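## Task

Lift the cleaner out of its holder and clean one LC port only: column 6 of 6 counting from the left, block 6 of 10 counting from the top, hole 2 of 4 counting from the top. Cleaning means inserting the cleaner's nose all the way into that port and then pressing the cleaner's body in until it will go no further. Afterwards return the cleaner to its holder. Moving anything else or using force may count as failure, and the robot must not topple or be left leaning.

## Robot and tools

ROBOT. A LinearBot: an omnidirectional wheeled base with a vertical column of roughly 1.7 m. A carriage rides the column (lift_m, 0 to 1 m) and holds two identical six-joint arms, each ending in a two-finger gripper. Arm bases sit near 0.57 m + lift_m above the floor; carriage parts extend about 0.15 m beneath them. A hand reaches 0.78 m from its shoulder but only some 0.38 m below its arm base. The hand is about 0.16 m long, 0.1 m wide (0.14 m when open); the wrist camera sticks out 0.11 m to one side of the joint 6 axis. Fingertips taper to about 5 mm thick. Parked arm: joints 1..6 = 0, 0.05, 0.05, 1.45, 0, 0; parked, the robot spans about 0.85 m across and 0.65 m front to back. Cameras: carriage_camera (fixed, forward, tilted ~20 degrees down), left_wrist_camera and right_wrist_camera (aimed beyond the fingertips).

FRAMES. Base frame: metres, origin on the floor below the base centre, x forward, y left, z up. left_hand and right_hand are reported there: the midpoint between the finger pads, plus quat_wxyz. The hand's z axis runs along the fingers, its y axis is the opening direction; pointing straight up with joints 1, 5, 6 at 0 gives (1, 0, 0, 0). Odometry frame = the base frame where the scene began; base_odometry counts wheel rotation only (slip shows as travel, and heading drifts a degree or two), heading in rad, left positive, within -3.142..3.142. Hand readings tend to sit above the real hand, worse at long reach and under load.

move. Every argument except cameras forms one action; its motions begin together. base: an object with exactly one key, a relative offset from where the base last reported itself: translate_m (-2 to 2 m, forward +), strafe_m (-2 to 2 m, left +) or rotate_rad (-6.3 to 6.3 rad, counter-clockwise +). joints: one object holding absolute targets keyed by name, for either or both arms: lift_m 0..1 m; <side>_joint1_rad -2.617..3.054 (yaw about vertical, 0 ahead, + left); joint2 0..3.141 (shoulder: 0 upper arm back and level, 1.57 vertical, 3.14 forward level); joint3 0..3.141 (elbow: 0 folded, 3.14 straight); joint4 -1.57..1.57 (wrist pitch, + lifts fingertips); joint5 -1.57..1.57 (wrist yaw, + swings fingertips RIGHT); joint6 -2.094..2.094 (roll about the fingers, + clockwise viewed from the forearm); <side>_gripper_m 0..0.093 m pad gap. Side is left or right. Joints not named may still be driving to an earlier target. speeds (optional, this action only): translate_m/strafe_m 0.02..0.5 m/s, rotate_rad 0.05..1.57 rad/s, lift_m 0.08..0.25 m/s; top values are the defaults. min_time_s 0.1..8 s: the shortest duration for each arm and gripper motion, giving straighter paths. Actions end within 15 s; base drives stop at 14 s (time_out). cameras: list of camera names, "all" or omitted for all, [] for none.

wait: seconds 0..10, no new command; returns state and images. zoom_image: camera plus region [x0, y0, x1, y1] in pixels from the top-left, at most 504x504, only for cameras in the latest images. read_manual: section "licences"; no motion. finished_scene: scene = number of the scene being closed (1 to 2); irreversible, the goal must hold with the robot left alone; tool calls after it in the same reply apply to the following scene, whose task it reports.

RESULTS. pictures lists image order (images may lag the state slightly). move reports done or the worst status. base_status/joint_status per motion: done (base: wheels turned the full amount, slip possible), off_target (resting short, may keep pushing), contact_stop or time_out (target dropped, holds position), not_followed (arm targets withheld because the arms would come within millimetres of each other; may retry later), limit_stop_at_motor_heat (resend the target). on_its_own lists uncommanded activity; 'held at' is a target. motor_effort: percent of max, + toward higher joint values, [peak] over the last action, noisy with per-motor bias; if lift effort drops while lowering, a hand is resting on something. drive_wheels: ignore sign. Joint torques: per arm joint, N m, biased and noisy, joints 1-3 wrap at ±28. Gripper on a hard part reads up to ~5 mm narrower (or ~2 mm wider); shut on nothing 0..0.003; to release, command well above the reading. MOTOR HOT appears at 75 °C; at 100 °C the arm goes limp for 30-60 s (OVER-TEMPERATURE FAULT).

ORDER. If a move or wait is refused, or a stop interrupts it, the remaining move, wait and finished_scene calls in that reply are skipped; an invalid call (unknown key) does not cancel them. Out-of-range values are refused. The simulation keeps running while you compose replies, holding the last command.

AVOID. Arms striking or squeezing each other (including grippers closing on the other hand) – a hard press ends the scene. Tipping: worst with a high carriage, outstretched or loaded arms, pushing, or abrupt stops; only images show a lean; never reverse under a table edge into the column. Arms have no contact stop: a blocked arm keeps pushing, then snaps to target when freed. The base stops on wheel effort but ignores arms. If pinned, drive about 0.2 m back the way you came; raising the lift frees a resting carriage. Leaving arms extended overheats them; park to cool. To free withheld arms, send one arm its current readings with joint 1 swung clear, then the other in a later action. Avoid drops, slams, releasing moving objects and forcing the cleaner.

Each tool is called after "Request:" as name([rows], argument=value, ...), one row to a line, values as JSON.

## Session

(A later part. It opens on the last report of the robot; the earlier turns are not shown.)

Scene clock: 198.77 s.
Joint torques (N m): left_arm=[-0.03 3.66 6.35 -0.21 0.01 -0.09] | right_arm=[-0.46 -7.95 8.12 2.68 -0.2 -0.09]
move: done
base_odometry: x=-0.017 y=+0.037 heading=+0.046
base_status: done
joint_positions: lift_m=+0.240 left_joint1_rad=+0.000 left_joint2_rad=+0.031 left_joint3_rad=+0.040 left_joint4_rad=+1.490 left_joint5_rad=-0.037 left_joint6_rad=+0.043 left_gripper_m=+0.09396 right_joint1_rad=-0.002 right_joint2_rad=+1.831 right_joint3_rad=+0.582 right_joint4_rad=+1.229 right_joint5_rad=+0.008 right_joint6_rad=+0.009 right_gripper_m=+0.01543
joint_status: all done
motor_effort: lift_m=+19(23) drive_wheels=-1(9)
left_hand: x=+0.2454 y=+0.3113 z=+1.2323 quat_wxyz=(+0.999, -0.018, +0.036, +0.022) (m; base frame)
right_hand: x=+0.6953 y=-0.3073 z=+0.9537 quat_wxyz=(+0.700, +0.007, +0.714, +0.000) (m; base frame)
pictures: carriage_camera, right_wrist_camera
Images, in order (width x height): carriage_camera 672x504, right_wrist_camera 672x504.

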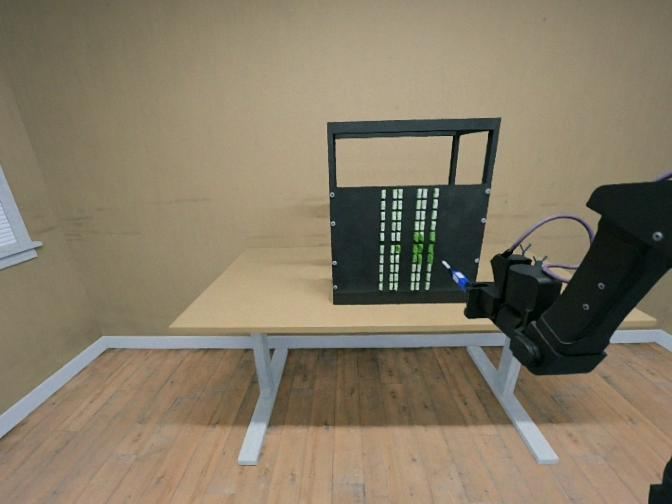

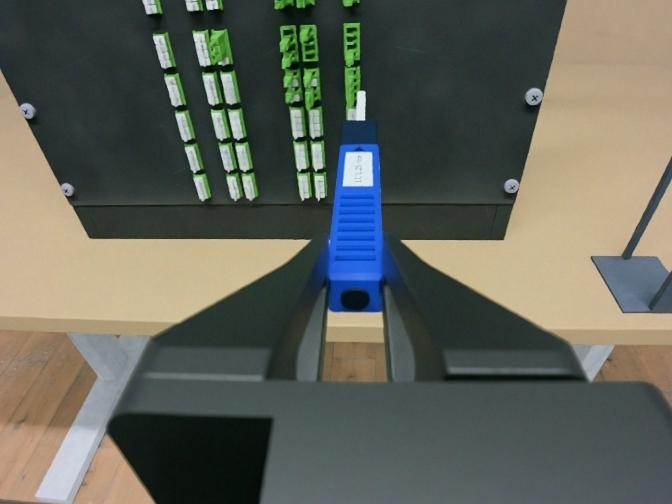

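Request:
zoom_image(camera="right_wrist_camera", region=[320, 0, 400, 120])

Scaled by 4.200 from the camera's 672x504 image, which has a finer 960x720 frame.

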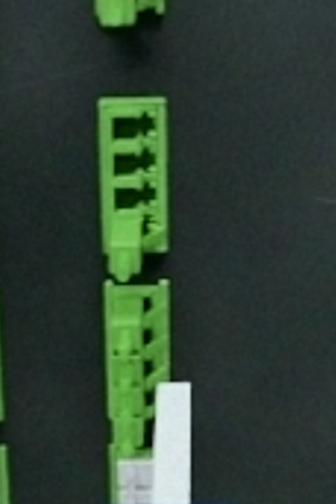

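Request:
move(base={"strafe_m": 0.0095}, speeds={"strafe_m": 0.05}, cameras=["right_wrist_camera"])

Request:
zoom_image(camera="right_wrist_camera", region=[320, 0, 400, 120])

Request:
move(base={"translate_m": 0.05}, speeds={"translate_m": 0.1}, cameras=["right_wrist_camera", "carriage_camera"])

Request:
zoom_image(camera="right_wrist_camera", region=[320, 0, 400, 120])

Scene clock: 235.70 s.
Joint torques (N m): left_arm=[-0.05 3.67 6.38 -0.23 0.02 -0.09] | right_arm=[-0.66 -7.94 8.14 2.72 -0.18 -0.09]
move: done
base_odometry: x=-0.018 y=+0.047 heading=+0.047
base_status: done
joint_positions: lift_m=+0.240 left_joint1_rad=+0.000 left_joint2_rad=+0.031 left_joint3_rad=+0.040 left_joint4_rad=+1.490 left_joint5_rad=-0.037 left_joint6_rad=+0.043 left_gripper_m=+0.09396 right_joint1_rad=+0.000 right_joint2_rad=+1.831 right_joint3_rad=+0.582 right_joint4_rad=+1.225 right_joint5_rad=+0.006 right_joint6_rad=+0.009 right_gripper_m=+0.01543
joint_status: not commanded
motor_effort: lift_m=+22(22) drive_wheels=+0(11)
left_hand: x=+0.2454 y=+0.3113 z=+1.2323 quat_wxyz=(+0.999, -0.018, +0.036, +0.022) (m; base frame)
right_hand: x=+0.6953 y=-0.3059 z=+0.9528 quat_wxyz=(+0.699, +0.005, +0.715, +0.001) (m; base frame)
pictures: right_wrist_camera
Images, in order (width x height): right_wrist_camera 672x504.

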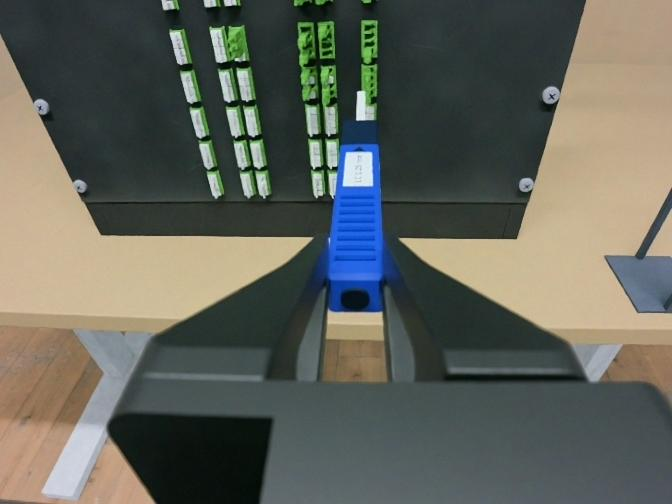

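Scaled by 4.200 from the camera's 672x504 image, which has a finer 960x720 frame.

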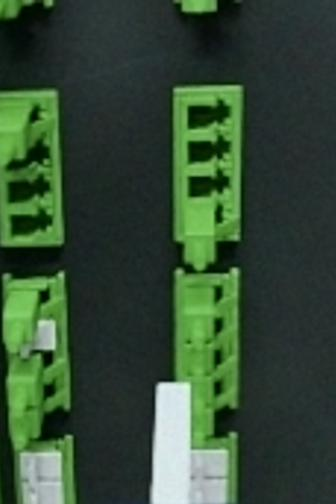

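Scene clock: 236.90 s.
Joint torques (N m): left_arm=[-0.05 3.77 6.46 -0.21 0.01 -0.09] | right_arm=[-0.62 -7.94 8.14 2.73 -0.18 -0.1]
move: done
base_odometry: x=+0.032 y=+0.050 heading=+0.047
base_status: done
joint_positions: lift_m=+0.240 left_joint1_rad=+0.000 left_joint2_rad=+0.031 left_joint3_rad=+0.040 left_joint4_rad=+1.492 left_joint5_rad=-0.037 left_joint6_rad=+0.043 left_gripper_m=+0.09396 right_joint1_rad=+0.000 right_joint2_rad=+1.831 right_joint3_rad=+0.582 right_joint4_rad=+1.224 right_joint5_rad=+0.006 right_joint6_rad=+0.009 right_gripper_m=+0.01543
joint_status: not commanded
motor_effort: lift_m=+21(22) drive_wheels=-4(9)
left_hand: x=+0.2450 y=+0.3113 z=+1.2323 quat_wxyz=(+0.999, -0.018, +0.036, +0.022) (m; base frame)
right_hand: x=+0.6953 y=-0.3059 z=+0.9525 quat_wxyz=(+0.698, +0.005, +0.716, +0.001) (m; base frame)
pictures: carriage_camera, right_wrist_camera
Images, in order (width x height): carriage_camera 672x504, right_wrist_camera 672x504.

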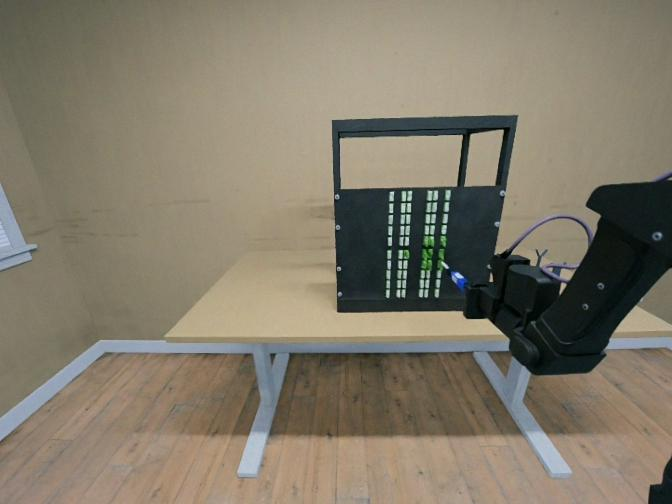

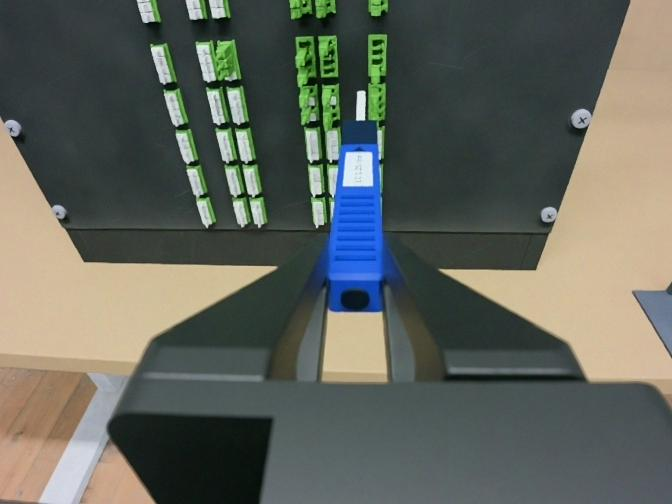

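Scaled by 4.200 from the camera's 672x504 image, which has a finer 960x720 frame.

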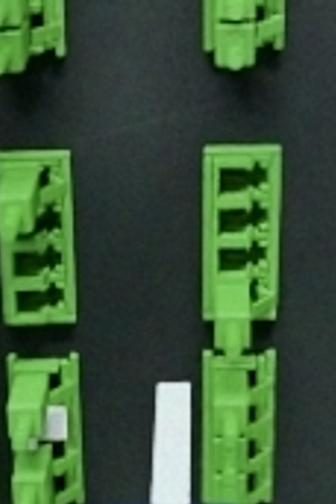

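Request:
zoom_image(camera="right_wrist_camera", region=[0, 90, 100, 290])

Request:
zoom_image(camera="right_wrist_camera", region=[520, 90, 620, 290])

Request:
zoom_image(camera="right_wrist_camera", region=[310, 80, 410, 320])

Scaled by 2.520 from the camera's 672x504 image, which has a finer 960x720 frame.

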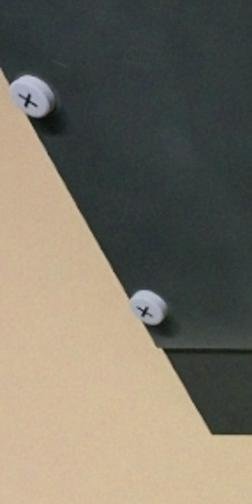

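Scaled by 2.520 from the camera's 672x504 image, which has a finer 960x720 frame.

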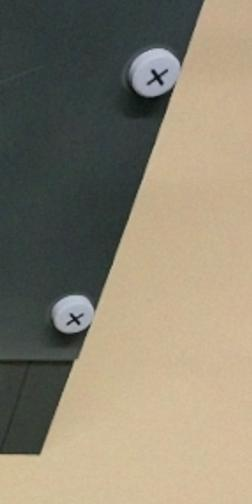

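Scaled by 2.100 from the camera's 672x504 image, which has a finer 960x720 frame.

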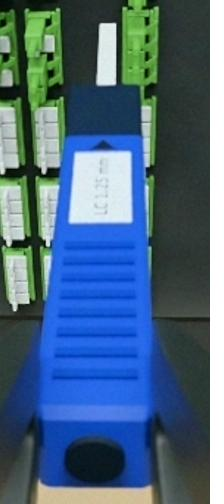

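Request:
zoom_image(camera="carriage_camera", region=[320, 100, 440, 330])

Request:
zoom_image(camera="carriage_camera", region=[410, 100, 530, 330])

Scaled by 2.191 from the camera's 672x504 image, which has a finer 960x720 frame.

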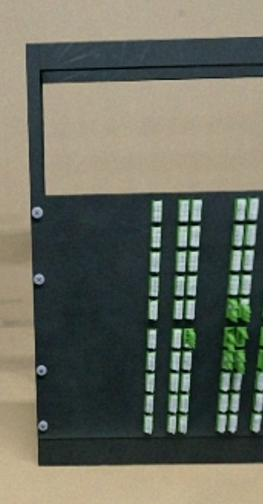

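Scaled by 2.191 from the camera's 672x504 image, which has a finer 960x720 frame.

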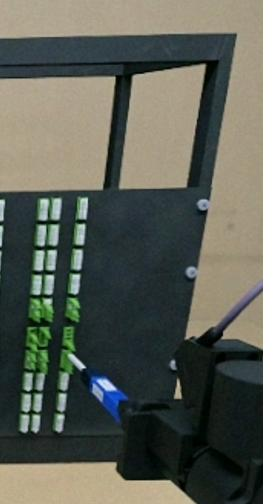

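Request:
move(base={"strafe_m": -0.0078}, speeds={"strafe_m": 0.05}, cameras=[])

Request:
move(base={"translate_m": 0.03}, speeds={"translate_m": 0.05}, cameras=["right_wrist_camera", "carriage_camera"])

Request:
zoom_image(camera="right_wrist_camera", region=[320, 10, 400, 130])

Request:
zoom_image(camera="carriage_camera", region=[410, 200, 510, 330])

Scene clock: 293.27 s.
Joint torques (N m): left_arm=[-0.01 3.67 6.32 -0.23 0.02 -0.08] | right_arm=[-0.69 -7.98 8.17 2.74 -0.16 -0.09]
move: done
base_odometry: x=+0.033 y=+0.042 heading=+0.048
base_status: done
joint_positions: lift_m=+0.240 left_joint1_rad=+0.000 left_joint2_rad=+0.031 left_joint3_rad=+0.040 left_joint4_rad=+1.492 left_joint5_rad=-0.037 left_joint6_rad=+0.043 left_gripper_m=+0.09396 right_joint1_rad=+0.000 right_joint2_rad=+1.831 right_joint3_rad=+0.582 right_joint4_rad=+1.223 right_joint5_rad=+0.005 right_joint6_rad=+0.009 right_gripper_m=+0.01543
joint_status: not commanded
motor_effort: lift_m=+21(23) drive_wheels=+6(8)
left_hand: x=+0.2450 y=+0.3113 z=+1.2323 quat_wxyz=(+0.999, -0.018, +0.036, +0.022) (m; base frame)
right_hand: x=+0.6953 y=-0.3058 z=+0.9524 quat_wxyz=(+0.698, +0.005, +0.716, +0.001) (m; base frame)
pictures: none
No camera images: "cameras" was empty.

Scene clock: 294.37 s.
Joint torques (N m): left_arm=[-0.09 3.67 6.37 -0.24 0.02 -0.08] | right_arm=[-0.59 -7.97 8.12 2.87 -0.16 -0.09]
move: done
base_odometry: x=+0.062 y=+0.043 heading=+0.047
base_status: done
joint_positions: lift_m=+0.240 left_joint1_rad=+0.000 left_joint2_rad=+0.031 left_joint3_rad=+0.040 left_joint4_rad=+1.492 left_joint5_rad=-0.037 left_joint6_rad=+0.043 left_gripper_m=+0.09396 right_joint1_rad=+0.000 right_joint2_rad=+1.831 right_joint3_rad=+0.582 right_joint4_rad=+1.212 right_joint5_rad=+0.004 right_joint6_rad=+0.009 right_gripper_m=+0.01543
joint_status: not commanded
motor_effort: lift_m=+21(23) drive_wheels=+6(12)
left_hand: x=+0.2451 y=+0.3113 z=+1.2323 quat_wxyz=(+0.999, -0.018, +0.036, +0.022) (m; base frame)
right_hand: x=+0.6952 y=-0.3058 z=+0.9496 quat_wxyz=(+0.694, +0.005, +0.720, +0.001) (m; base frame)
pictures: carriage_camera, right_wrist_camera
Images, in order (width x height): carriage_camera 672x504, right_wrist_camera 672x504.

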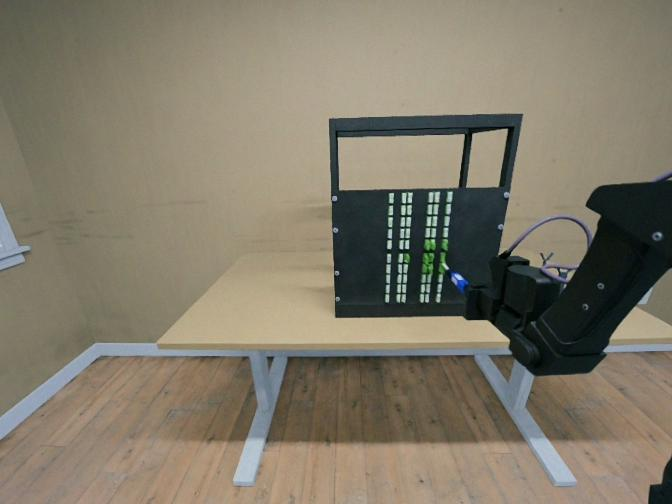

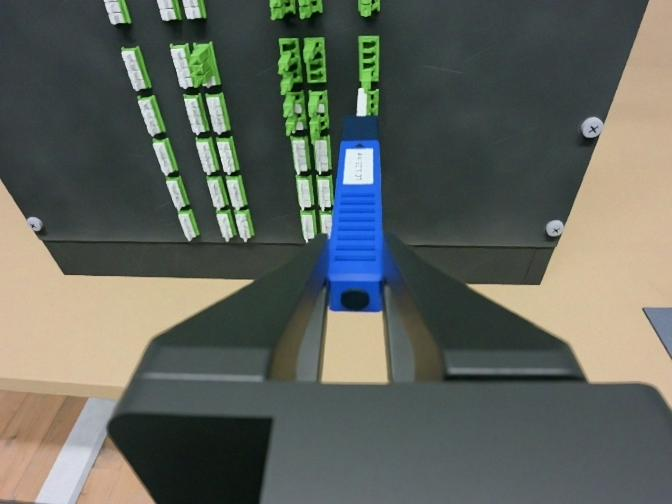

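Scaled by 4.200 from the camera's 672x504 image, which has a finer 960x720 frame.

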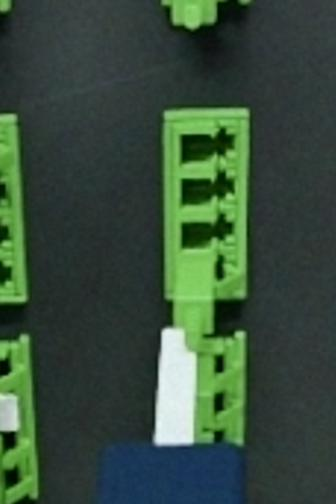

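Scaled by 3.877 from the camera's 672x504 image, which has a finer 960x720 frame.

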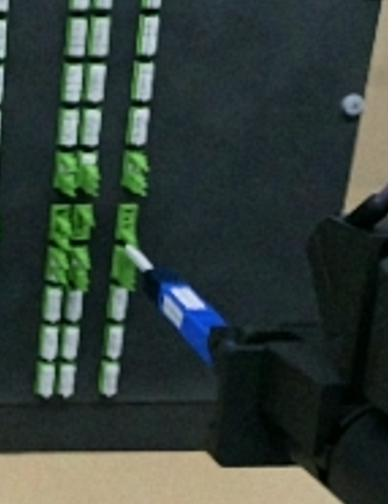

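Request:
move(base={"translate_m": -0.03}, speeds={"translate_m": 0.05}, cameras=["right_wrist_camera", "carriage_camera"])

Request:
zoom_image(camera="right_wrist_camera", region=[320, 10, 400, 130])

Request:
zoom_image(camera="carriage_camera", region=[410, 200, 510, 330])

Scene clock: 299.40 s.
Joint torques (N m): left_arm=[-0.03 3.62 6.38 -0.21 0.02 -0.08] | right_arm=[-0.61 -7.95 8.16 2.82 -0.16 -0.09]
move: done
base_odometry: x=+0.032 y=+0.042 heading=+0.048
base_status: done
joint_positions: lift_m=+0.240 left_joint1_rad=+0.000 left_joint2_rad=+0.031 left_joint3_rad=+0.040 left_joint4_rad=+1.491 left_joint5_rad=-0.037 left_joint6_rad=+0.043 left_gripper_m=+0.09396 right_joint1_rad=+0.000 right_joint2_rad=+1.831 right_joint3_rad=+0.582 right_joint4_rad=+1.216 right_joint5_rad=+0.004 right_joint6_rad=+0.009 right_gripper_m=+0.01543
joint_status: not commanded
motor_effort: lift_m=+20(23) drive_wheels=+6(8)
left_hand: x=+0.2453 y=+0.3113 z=+1.2323 quat_wxyz=(+0.999, -0.018, +0.036, +0.022) (m; base frame)
right_hand: x=+0.6952 y=-0.3058 z=+0.9507 quat_wxyz=(+0.696, +0.005, +0.718, +0.002) (m; base frame)
pictures: carriage_camera, right_wrist_camera
Images, in order (width x height): carriage_camera 672x504, right_wrist_camera 672x504.

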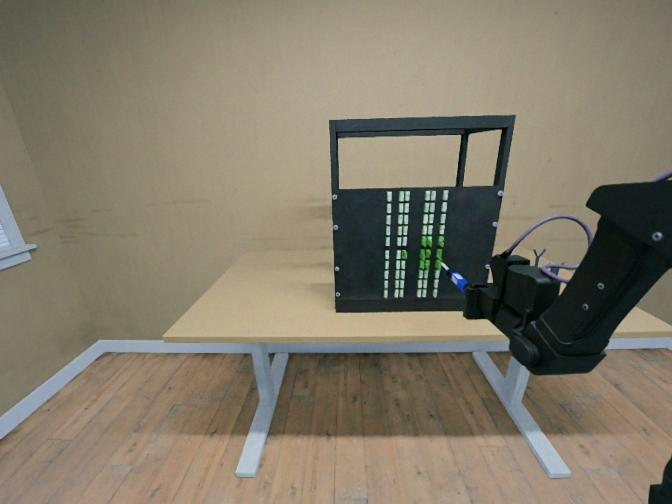

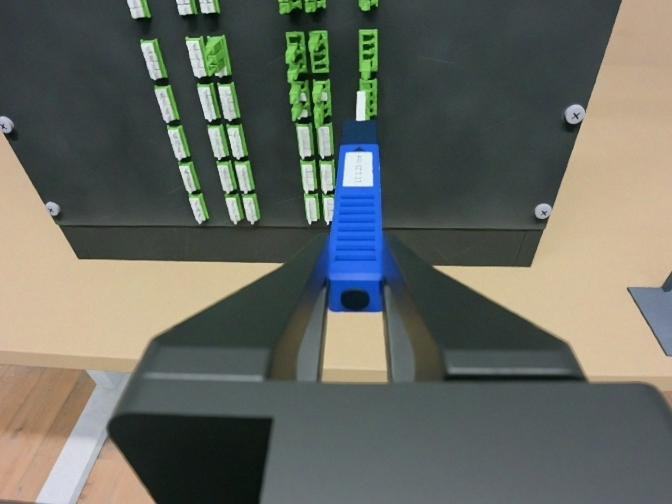

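Scaled by 4.200 from the camera's 672x504 image, which has a finer 960x720 frame.

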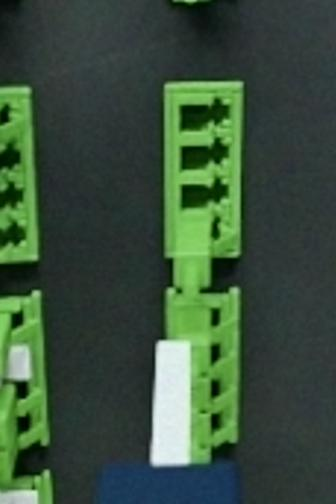

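Scaled by 3.877 from the camera's 672x504 image, which has a finer 960x720 frame.

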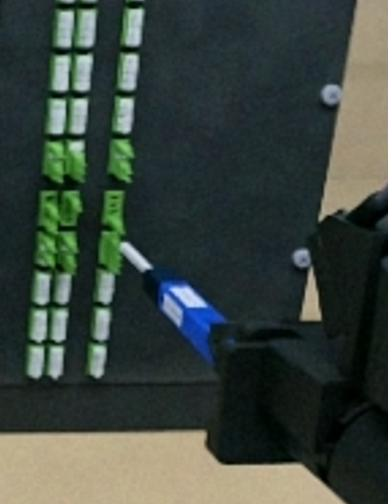

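Request:
move(joints={"lift_m": 0.243, "right_joint4_rad": 1.262}, min_time_s=1, cameras=["right_wrist_camera", "carriage_camera"])

Request:
zoom_image(camera="right_wrist_camera", region=[320, 10, 400, 130])

Request:
zoom_image(camera="carriage_camera", region=[410, 200, 510, 330])

Scene clock: 322.67 s.
Joint torques (N m): left_arm=[-0.01 3.63 6.38 -0.22 0.03 -0.09] | right_arm=[-0.58 -7.95 8.13 2.84 -0.16 -0.09]
move: done
base_odometry: x=+0.032 y=+0.042 heading=+0.048
base_status: not commanded
joint_positions: lift_m=+0.243 left_joint1_rad=+0.000 left_joint2_rad=+0.031 left_joint3_rad=+0.040 left_joint4_rad=+1.491 left_joint5_rad=-0.037 left_joint6_rad=+0.043 left_gripper_m=+0.09396 right_joint1_rad=+0.000 right_joint2_rad=+1.831 right_joint3_rad=+0.582 right_joint4_rad=+1.247 right_joint5_rad=+0.004 right_joint6_rad=+0.009 right_gripper_m=+0.01543
joint_status: all done
motor_effort: lift_m=+24(29) drive_wheels=+5(6)
left_hand: x=+0.2453 y=+0.3113 z=+1.2348 quat_wxyz=(+0.999, -0.018, +0.036, +0.022) (m; base frame)
right_hand: x=+0.6954 y=-0.3058 z=+0.9606 quat_wxyz=(+0.707, +0.005, +0.708, +0.002) (m; base frame)
pictures: carriage_camera, right_wrist_camera
Images, in order (width x height): carriage_camera 672x504, right_wrist_camera 672x504.

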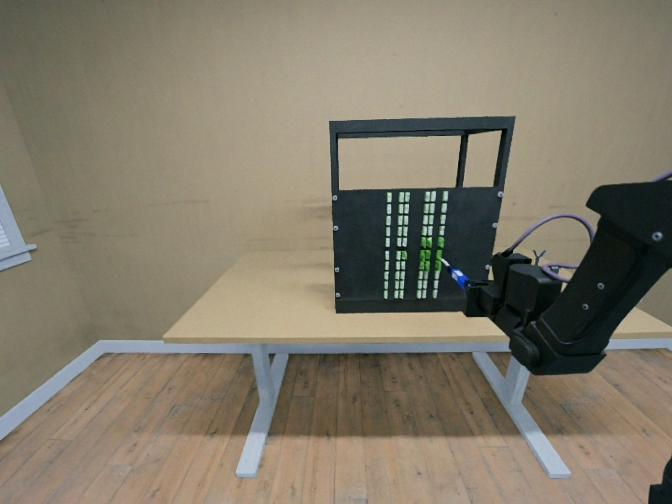

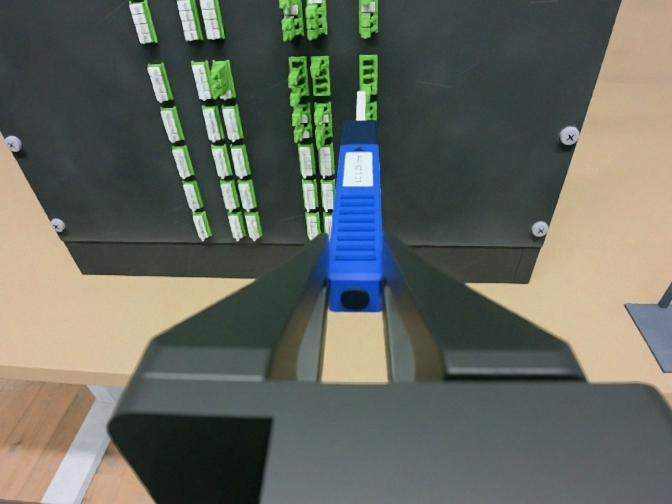

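Scaled by 4.200 from the camera's 672x504 image, which has a finer 960x720 frame.

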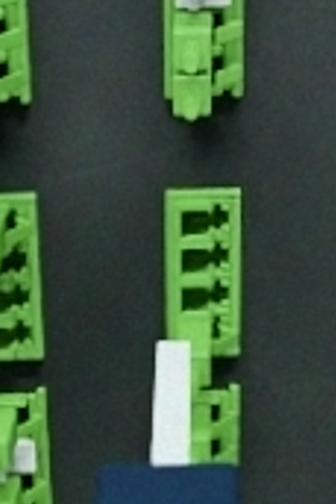

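Scaled by 3.877 from the camera's 672x504 image, which has a finer 960x720 frame.

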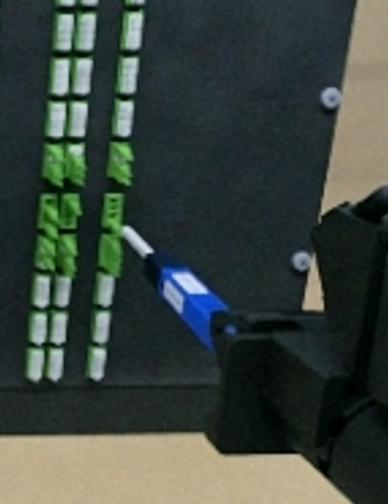

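Request:
move(base={"strafe_m": -0.0025}, speeds={"strafe_m": 0.03}, cameras=[])

Request:
move(base={"translate_m": 0.025}, speeds={"translate_m": 0.05}, cameras=["right_wrist_camera", "carriage_camera"])

Request:
zoom_image(camera="right_wrist_camera", region=[320, 10, 400, 130])

Request:
zoom_image(camera="carriage_camera", region=[410, 220, 480, 300])

Scene clock: 329.63 s.
Joint torques (N m): left_arm=[-0.12 3.66 6.42 -0.23 0.04 -0.09] | right_arm=[-0.57 -7.95 8.16 2.82 -0.15 -0.1]
move: done
base_odometry: x=+0.033 y=+0.040 heading=+0.048
base_status: done
joint_positions: lift_m=+0.243 left_joint1_rad=+0.001 left_joint2_rad=+0.031 left_joint3_rad=+0.040 left_joint4_rad=+1.491 left_joint5_rad=-0.038 left_joint6_rad=+0.043 left_gripper_m=+0.09396 right_joint1_rad=+0.000 right_joint2_rad=+1.831 right_joint3_rad=+0.582 right_joint4_rad=+1.250 right_joint5_rad=+0.003 right_joint6_rad=+0.009 right_gripper_m=+0.01543
joint_status: not commanded
motor_effort: lift_m=+25(26) drive_wheels=+5(11)
left_hand: x=+0.2453 y=+0.3113 z=+1.2348 quat_wxyz=(+0.999, -0.018, +0.036, +0.022) (m; base frame)
right_hand: x=+0.6954 y=-0.3056 z=+0.9613 quat_wxyz=(+0.707, +0.004, +0.707, +0.002) (m; base frame)
pictures: none
No camera images: "cameras" was empty.

Scene clock: 330.67 s.
Joint torques (N m): left_arm=[-0.08 3.73 6.37 -0.21 0.04 -0.07] | right_arm=[-0.59 -7.94 8.14 2.8 -0.14 -0.09]
move: done
base_odometry: x=+0.058 y=+0.041 heading=+0.048
base_status: done
joint_positions: lift_m=+0.243 left_joint1_rad=+0.001 left_joint2_rad=+0.031 left_joint3_rad=+0.040 left_joint4_rad=+1.492 left_joint5_rad=-0.038 left_joint6_rad=+0.043 left_gripper_m=+0.09396 right_joint1_rad=+0.000 right_joint2_rad=+1.831 right_joint3_rad=+0.582 right_joint4_rad=+1.251 right_joint5_rad=+0.003 right_joint6_rad=+0.009 right_gripper_m=+0.01543
joint_status: not commanded
motor_effort: lift_m=+25(27) drive_wheels=-3(13)
left_hand: x=+0.2450 y=+0.3113 z=+1.2348 quat_wxyz=(+0.999, -0.018, +0.036, +0.022) (m; base frame)
right_hand: x=+0.6954 y=-0.3055 z=+0.9617 quat_wxyz=(+0.708, +0.004, +0.706, +0.002) (m; base frame)
pictures: carriage_camera, right_wrist_camera
Images, in order (width x height): carriage_camera 672x504, right_wrist_camera 672x504.

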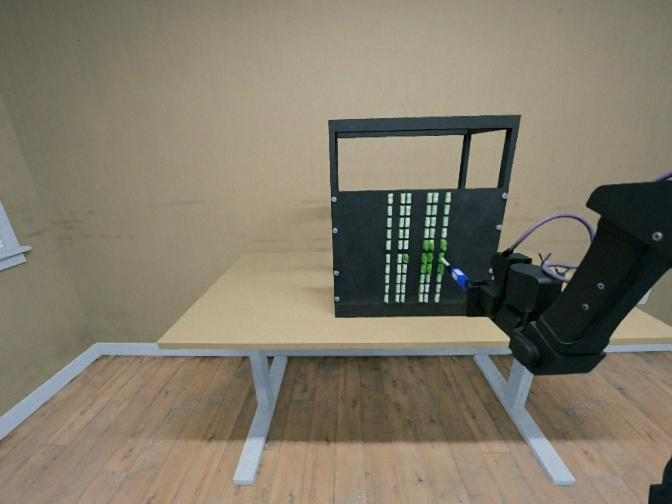

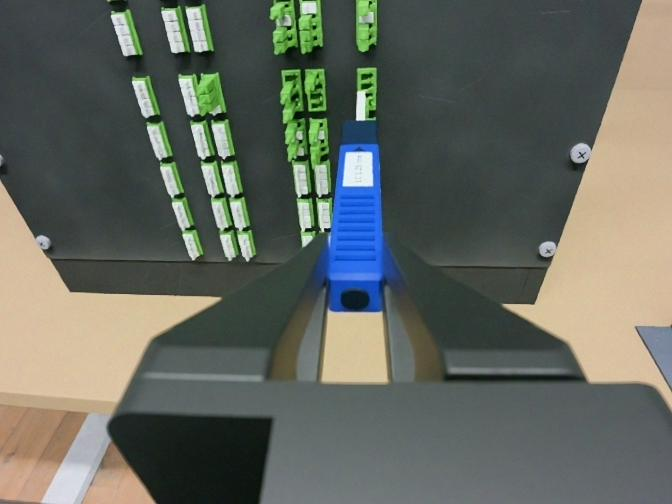

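Scaled by 4.200 from the camera's 672x504 image, which has a finer 960x720 frame.

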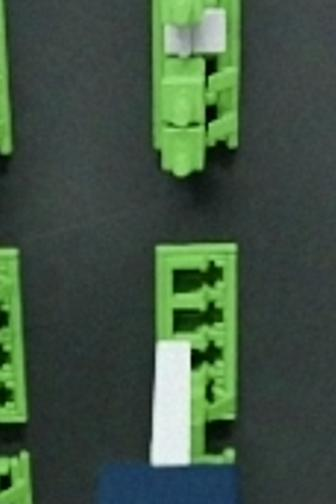

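Scaled by 6.300 from the camera's 672x504 image, which has a finer 960x720 frame.

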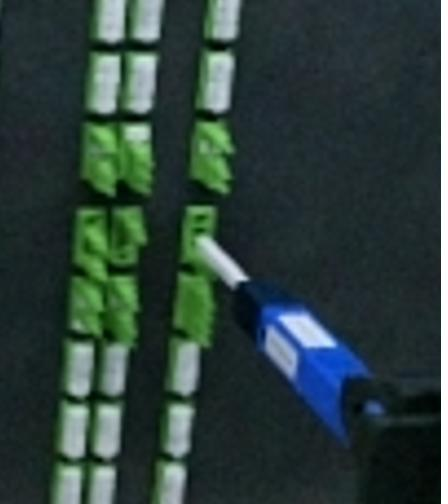

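Request:
move(base={"translate_m": -0.03}, speeds={"translate_m": 0.08}, cameras=["right_wrist_camera"])

Request:
zoom_image(camera="right_wrist_camera", region=[320, 10, 400, 130])

Request:
move(base={"translate_m": 0.03}, speeds={"translate_m": 0.08}, cameras=["right_wrist_camera"])

Request:
zoom_image(camera="right_wrist_camera", region=[320, 10, 400, 130])

Scene clock: 351.57 s.
Joint torques (N m): left_arm=[-0.05 3.52 6.37 -0.23 0.01 -0.08] | right_arm=[-0.62 -7.99 8.14 2.76 -0.15 -0.09]
move: done
base_odometry: x=+0.028 y=+0.040 heading=+0.048
base_status: done
joint_positions: lift_m=+0.243 left_joint1_rad=+0.001 left_joint2_rad=+0.031 left_joint3_rad=+0.040 left_joint4_rad=+1.491 left_joint5_rad=-0.038 left_joint6_rad=+0.043 left_gripper_m=+0.09396 right_joint1_rad=+0.000 right_joint2_rad=+1.831 right_joint3_rad=+0.582 right_joint4_rad=+1.253 right_joint5_rad=+0.003 right_joint6_rad=+0.009 right_gripper_m=+0.01543
joint_status: not commanded
motor_effort: lift_m=+23(28) drive_wheels=+5(10)
left_hand: x=+0.2453 y=+0.3113 z=+1.2348 quat_wxyz=(+0.999, -0.018, +0.036, +0.022) (m; base frame)
right_hand: x=+0.6954 y=-0.3055 z=+0.9621 quat_wxyz=(+0.709, +0.004, +0.706, +0.002) (m; base frame)
pictures: right_wrist_camera
Images, in order (width x height): right_wrist_camera 672x504.

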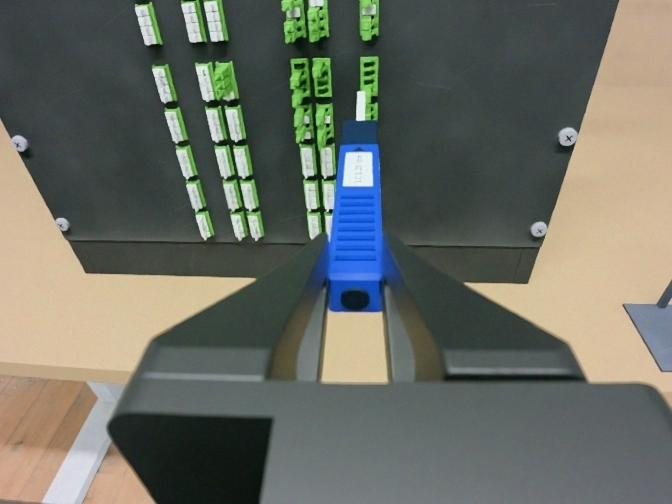

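Scaled by 4.200 from the camera's 672x504 image, which has a finer 960x720 frame.

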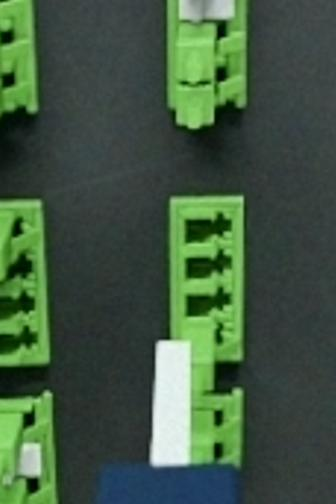

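Scene clock: 352.63 s.
Joint torques (N m): left_arm=[-0.06 3.64 6.28 -0.23 0.04 -0.08] | right_arm=[-0.62 -7.97 8.13 2.78 -0.15 -0.09]
move: done
base_odometry: x=+0.058 y=+0.041 heading=+0.048
base_status: done
joint_positions: lift_m=+0.243 left_joint1_rad=+0.001 left_joint2_rad=+0.031 left_joint3_rad=+0.040 left_joint4_rad=+1.491 left_joint5_rad=-0.038 left_joint6_rad=+0.043 left_gripper_m=+0.09396 right_joint1_rad=+0.000 right_joint2_rad=+1.831 right_joint3_rad=+0.582 right_joint4_rad=+1.253 right_joint5_rad=+0.003 right_joint6_rad=+0.009 right_gripper_m=+0.01543
joint_status: not commanded
motor_effort: lift_m=+24(27) drive_wheels=-4(13)
left_hand: x=+0.2452 y=+0.3113 z=+1.2348 quat_wxyz=(+0.999, -0.018, +0.036, +0.022) (m; base frame)
right_hand: x=+0.6954 y=-0.3053 z=+0.9622 quat_wxyz=(+0.709, +0.004, +0.706, +0.002) (m; base frame)
pictures: right_wrist_camera
Images, in order (width x height): right_wrist_camera 672x504.

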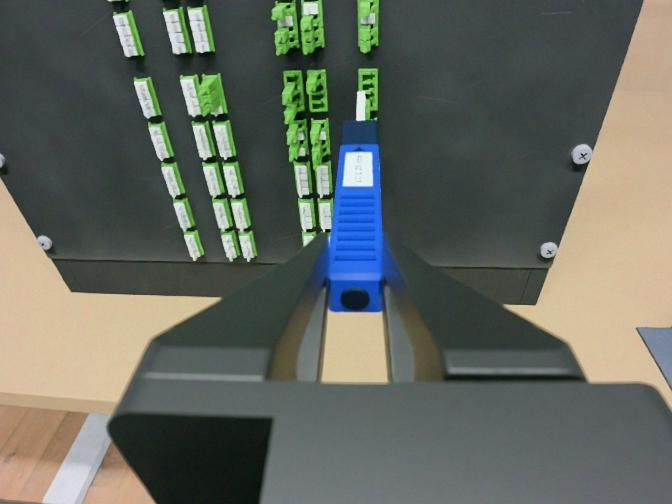

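Scaled by 4.200 from the camera's 672x504 image, which has a finer 960x720 frame.

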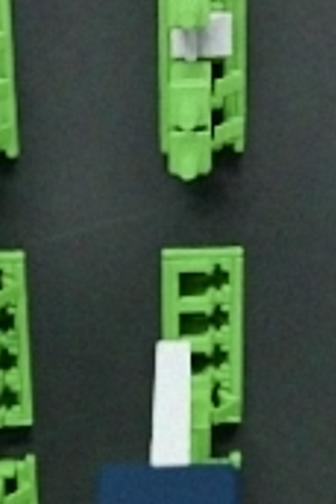

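Request:
zoom_image(camera="right_wrist_camera", region=[0, 130, 80, 310])

Request:
zoom_image(camera="right_wrist_camera", region=[525, 130, 605, 310])

Scaled by 2.800 from the camera's 672x504 image, which has a finer 960x720 frame.

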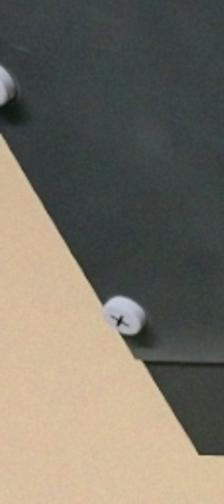

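Scaled by 2.800 from the camera's 672x504 image, which has a finer 960x720 frame.

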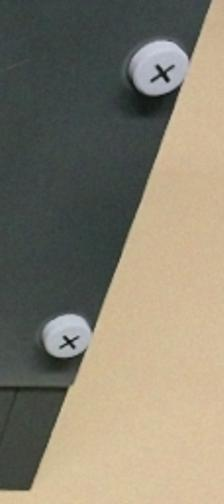

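Request:
move(cameras=["right_wrist_camera", "carriage_camera"])

Request:
zoom_image(camera="carriage_camera", region=[425, 235, 475, 285])

Scene clock: 398.97 s.
Joint torques (N m): left_arm=[-0.08 3.66 6.39 -0.23 0.03 -0.09] | right_arm=[-0.61 -7.95 8.13 2.78 -0.15 -0.09]
base_odometry: x=+0.058 y=+0.041 heading=+0.048
base_status: done
joint_positions: lift_m=+0.243 left_joint1_rad=+0.001 left_joint2_rad=+0.031 left_joint3_rad=+0.040 left_joint4_rad=+1.491 left_joint5_rad=-0.038 left_joint6_rad=+0.043 left_gripper_m=+0.09396 right_joint1_rad=+0.000 right_joint2_rad=+1.831 right_joint3_rad=+0.582 right_joint4_rad=+1.253 right_joint5_rad=+0.003 right_joint6_rad=+0.009 right_gripper_m=+0.01543
joint_status: not commanded
motor_effort: lift_m=+25(27) drive_wheels=-2(13)
left_hand: x=+0.2452 y=+0.3113 z=+1.2348 quat_wxyz=(+0.999, -0.018, +0.036, +0.022) (m; base frame)
right_hand: x=+0.6954 y=-0.3053 z=+0.9622 quat_wxyz=(+0.709, +0.004, +0.706, +0.002) (m; base frame)
pictures: carriage_camera, right_wrist_camera
Images, in order (width x height): carriage_camera 672x504, right_wrist_camera 672x504.

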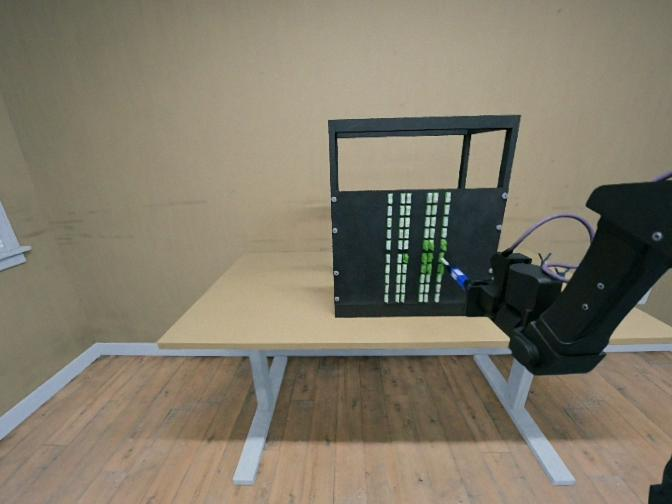

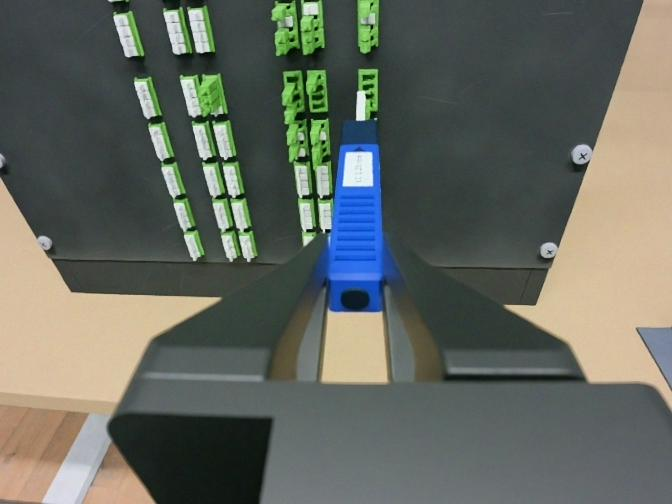

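Scaled by 10.080 from the camera's 672x504 image, which has a finer 960x720 frame.

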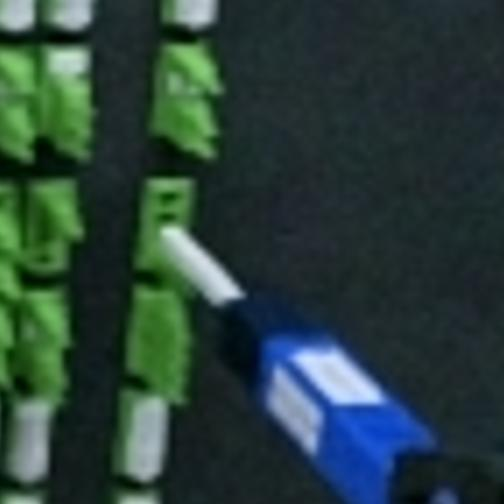

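Request:
move(base={"rotate_rad": -0.006}, speeds={"rotate_rad": 0.05}, cameras=[])

Request:
move(base={"translate_m": -0.02}, speeds={"translate_m": 0.08}, cameras=[])

Request:
move(base={"translate_m": 0.02}, speeds={"translate_m": 0.05}, cameras=["right_wrist_camera", "carriage_camera"])

Request:
zoom_image(camera="right_wrist_camera", region=[330, 50, 400, 120])

Request:
zoom_image(camera="carriage_camera", region=[425, 235, 475, 285])

Scene clock: 431.90 s.
Joint torques (N m): left_arm=[-0.05 3.67 6.39 -0.23 0.03 -0.09] | right_arm=[-0.54 -7.94 8.14 2.78 -0.15 -0.09]
move: done
base_odometry: x=+0.058 y=+0.041 heading=+0.042
base_status: done
joint_positions: lift_m=+0.243 left_joint1_rad=+0.001 left_joint2_rad=+0.031 left_joint3_rad=+0.040 left_joint4_rad=+1.492 left_joint5_rad=-0.038 left_joint6_rad=+0.043 left_gripper_m=+0.09396 right_joint1_rad=-0.001 right_joint2_rad=+1.831 right_joint3_rad=+0.582 right_joint4_rad=+1.253 right_joint5_rad=+0.003 right_joint6_rad=+0.009 right_gripper_m=+0.01543
joint_status: not commanded
motor_effort: lift_m=+23(27) drive_wheels=-4(4)
left_hand: x=+0.2451 y=+0.3113 z=+1.2348 quat_wxyz=(+0.999, -0.018, +0.036, +0.022) (m; base frame)
right_hand: x=+0.6954 y=-0.3059 z=+0.9622 quat_wxyz=(+0.709, +0.005, +0.706, +0.002) (m; base frame)
pictures: none
No camera images: "cameras" was empty.

Scene clock: 432.87 s.
Joint torques (N m): left_arm=[-0.05 3.63 6.32 -0.23 0.01 -0.09] | right_arm=[-0.5 -7.92 8.16 2.78 -0.15 -0.09]
move: done
base_odometry: x=+0.038 y=+0.040 heading=+0.043
base_status: done
joint_positions: lift_m=+0.243 left_joint1_rad=+0.001 left_joint2_rad=+0.031 left_joint3_rad=+0.040 left_joint4_rad=+1.492 left_joint5_rad=-0.038 left_joint6_rad=+0.043 left_gripper_m=+0.09396 right_joint1_rad=-0.001 right_joint2_rad=+1.831 right_joint3_rad=+0.582 right_joint4_rad=+1.254 right_joint5_rad=+0.003 right_joint6_rad=+0.009 right_gripper_m=+0.01543
joint_status: not commanded
motor_effort: lift_m=+25(26) drive_wheels=+7(12)
left_hand: x=+0.2450 y=+0.3113 z=+1.2348 quat_wxyz=(+0.999, -0.018, +0.036, +0.022) (m; base frame)
right_hand: x=+0.6954 y=-0.3059 z=+0.9625 quat_wxyz=(+0.709, +0.005, +0.705, +0.002) (m; base frame)
pictures: none
No camera images: "cameras" was empty.

Scene clock: 433.77 s.
Joint torques (N m): left_arm=[-0.06 3.69 6.41 -0.23 0.01 -0.09] | right_arm=[-0.51 -7.92 8.13 2.75 -0.15 -0.09]
move: done
base_odometry: x=+0.058 y=+0.041 heading=+0.042
base_status: done
joint_positions: lift_m=+0.243 left_joint1_rad=+0.001 left_joint2_rad=+0.031 left_joint3_rad=+0.040 left_joint4_rad=+1.492 left_joint5_rad=-0.038 left_joint6_rad=+0.043 left_gripper_m=+0.09396 right_joint1_rad=-0.001 right_joint2_rad=+1.831 right_joint3_rad=+0.582 right_joint4_rad=+1.255 right_joint5_rad=+0.003 right_joint6_rad=+0.009 right_gripper_m=+0.01543
joint_status: not commanded
motor_effort: lift_m=+24(26) drive_wheels=-3(12)
left_hand: x=+0.2450 y=+0.3113 z=+1.2348 quat_wxyz=(+0.999, -0.018, +0.036, +0.022) (m; base frame)
right_hand: x=+0.6954 y=-0.3059 z=+0.9627 quat_wxyz=(+0.709, +0.005, +0.705, +0.002) (m; base frame)
pictures: carriage_camera, right_wrist_camera
Images, in order (width x height): carriage_camera 672x504, right_wrist_camera 672x504.

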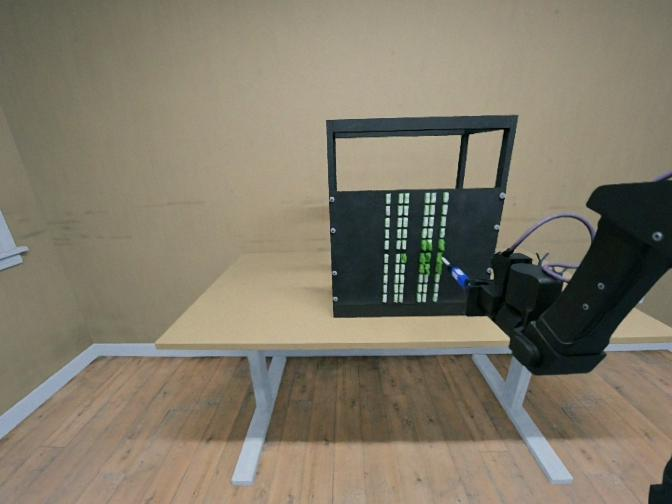

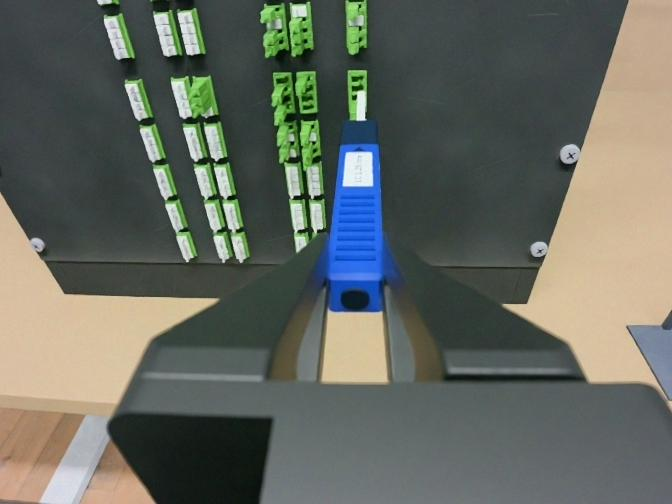

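Scaled by 7.200 from the camera's 672x504 image, which has a finer 960x720 frame.

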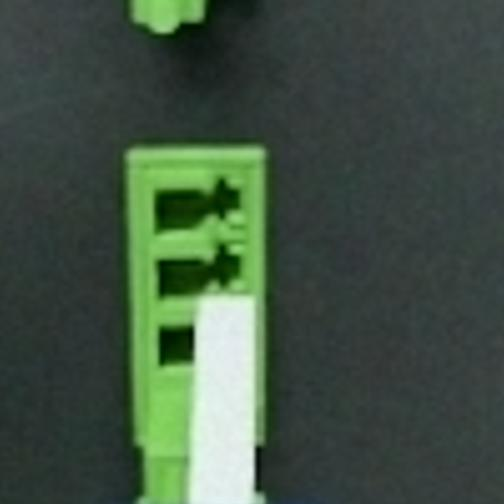

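Scaled by 10.080 from the camera's 672x504 image, which has a finer 960x720 frame.

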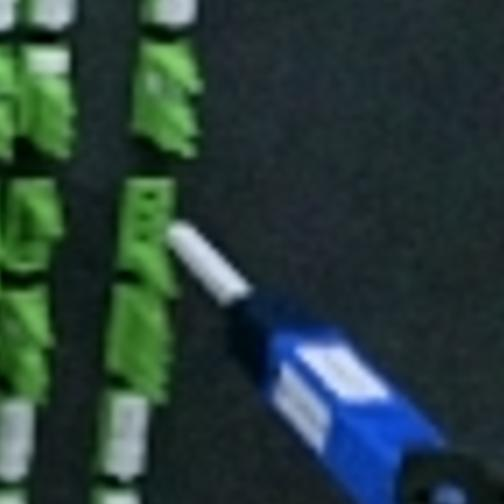

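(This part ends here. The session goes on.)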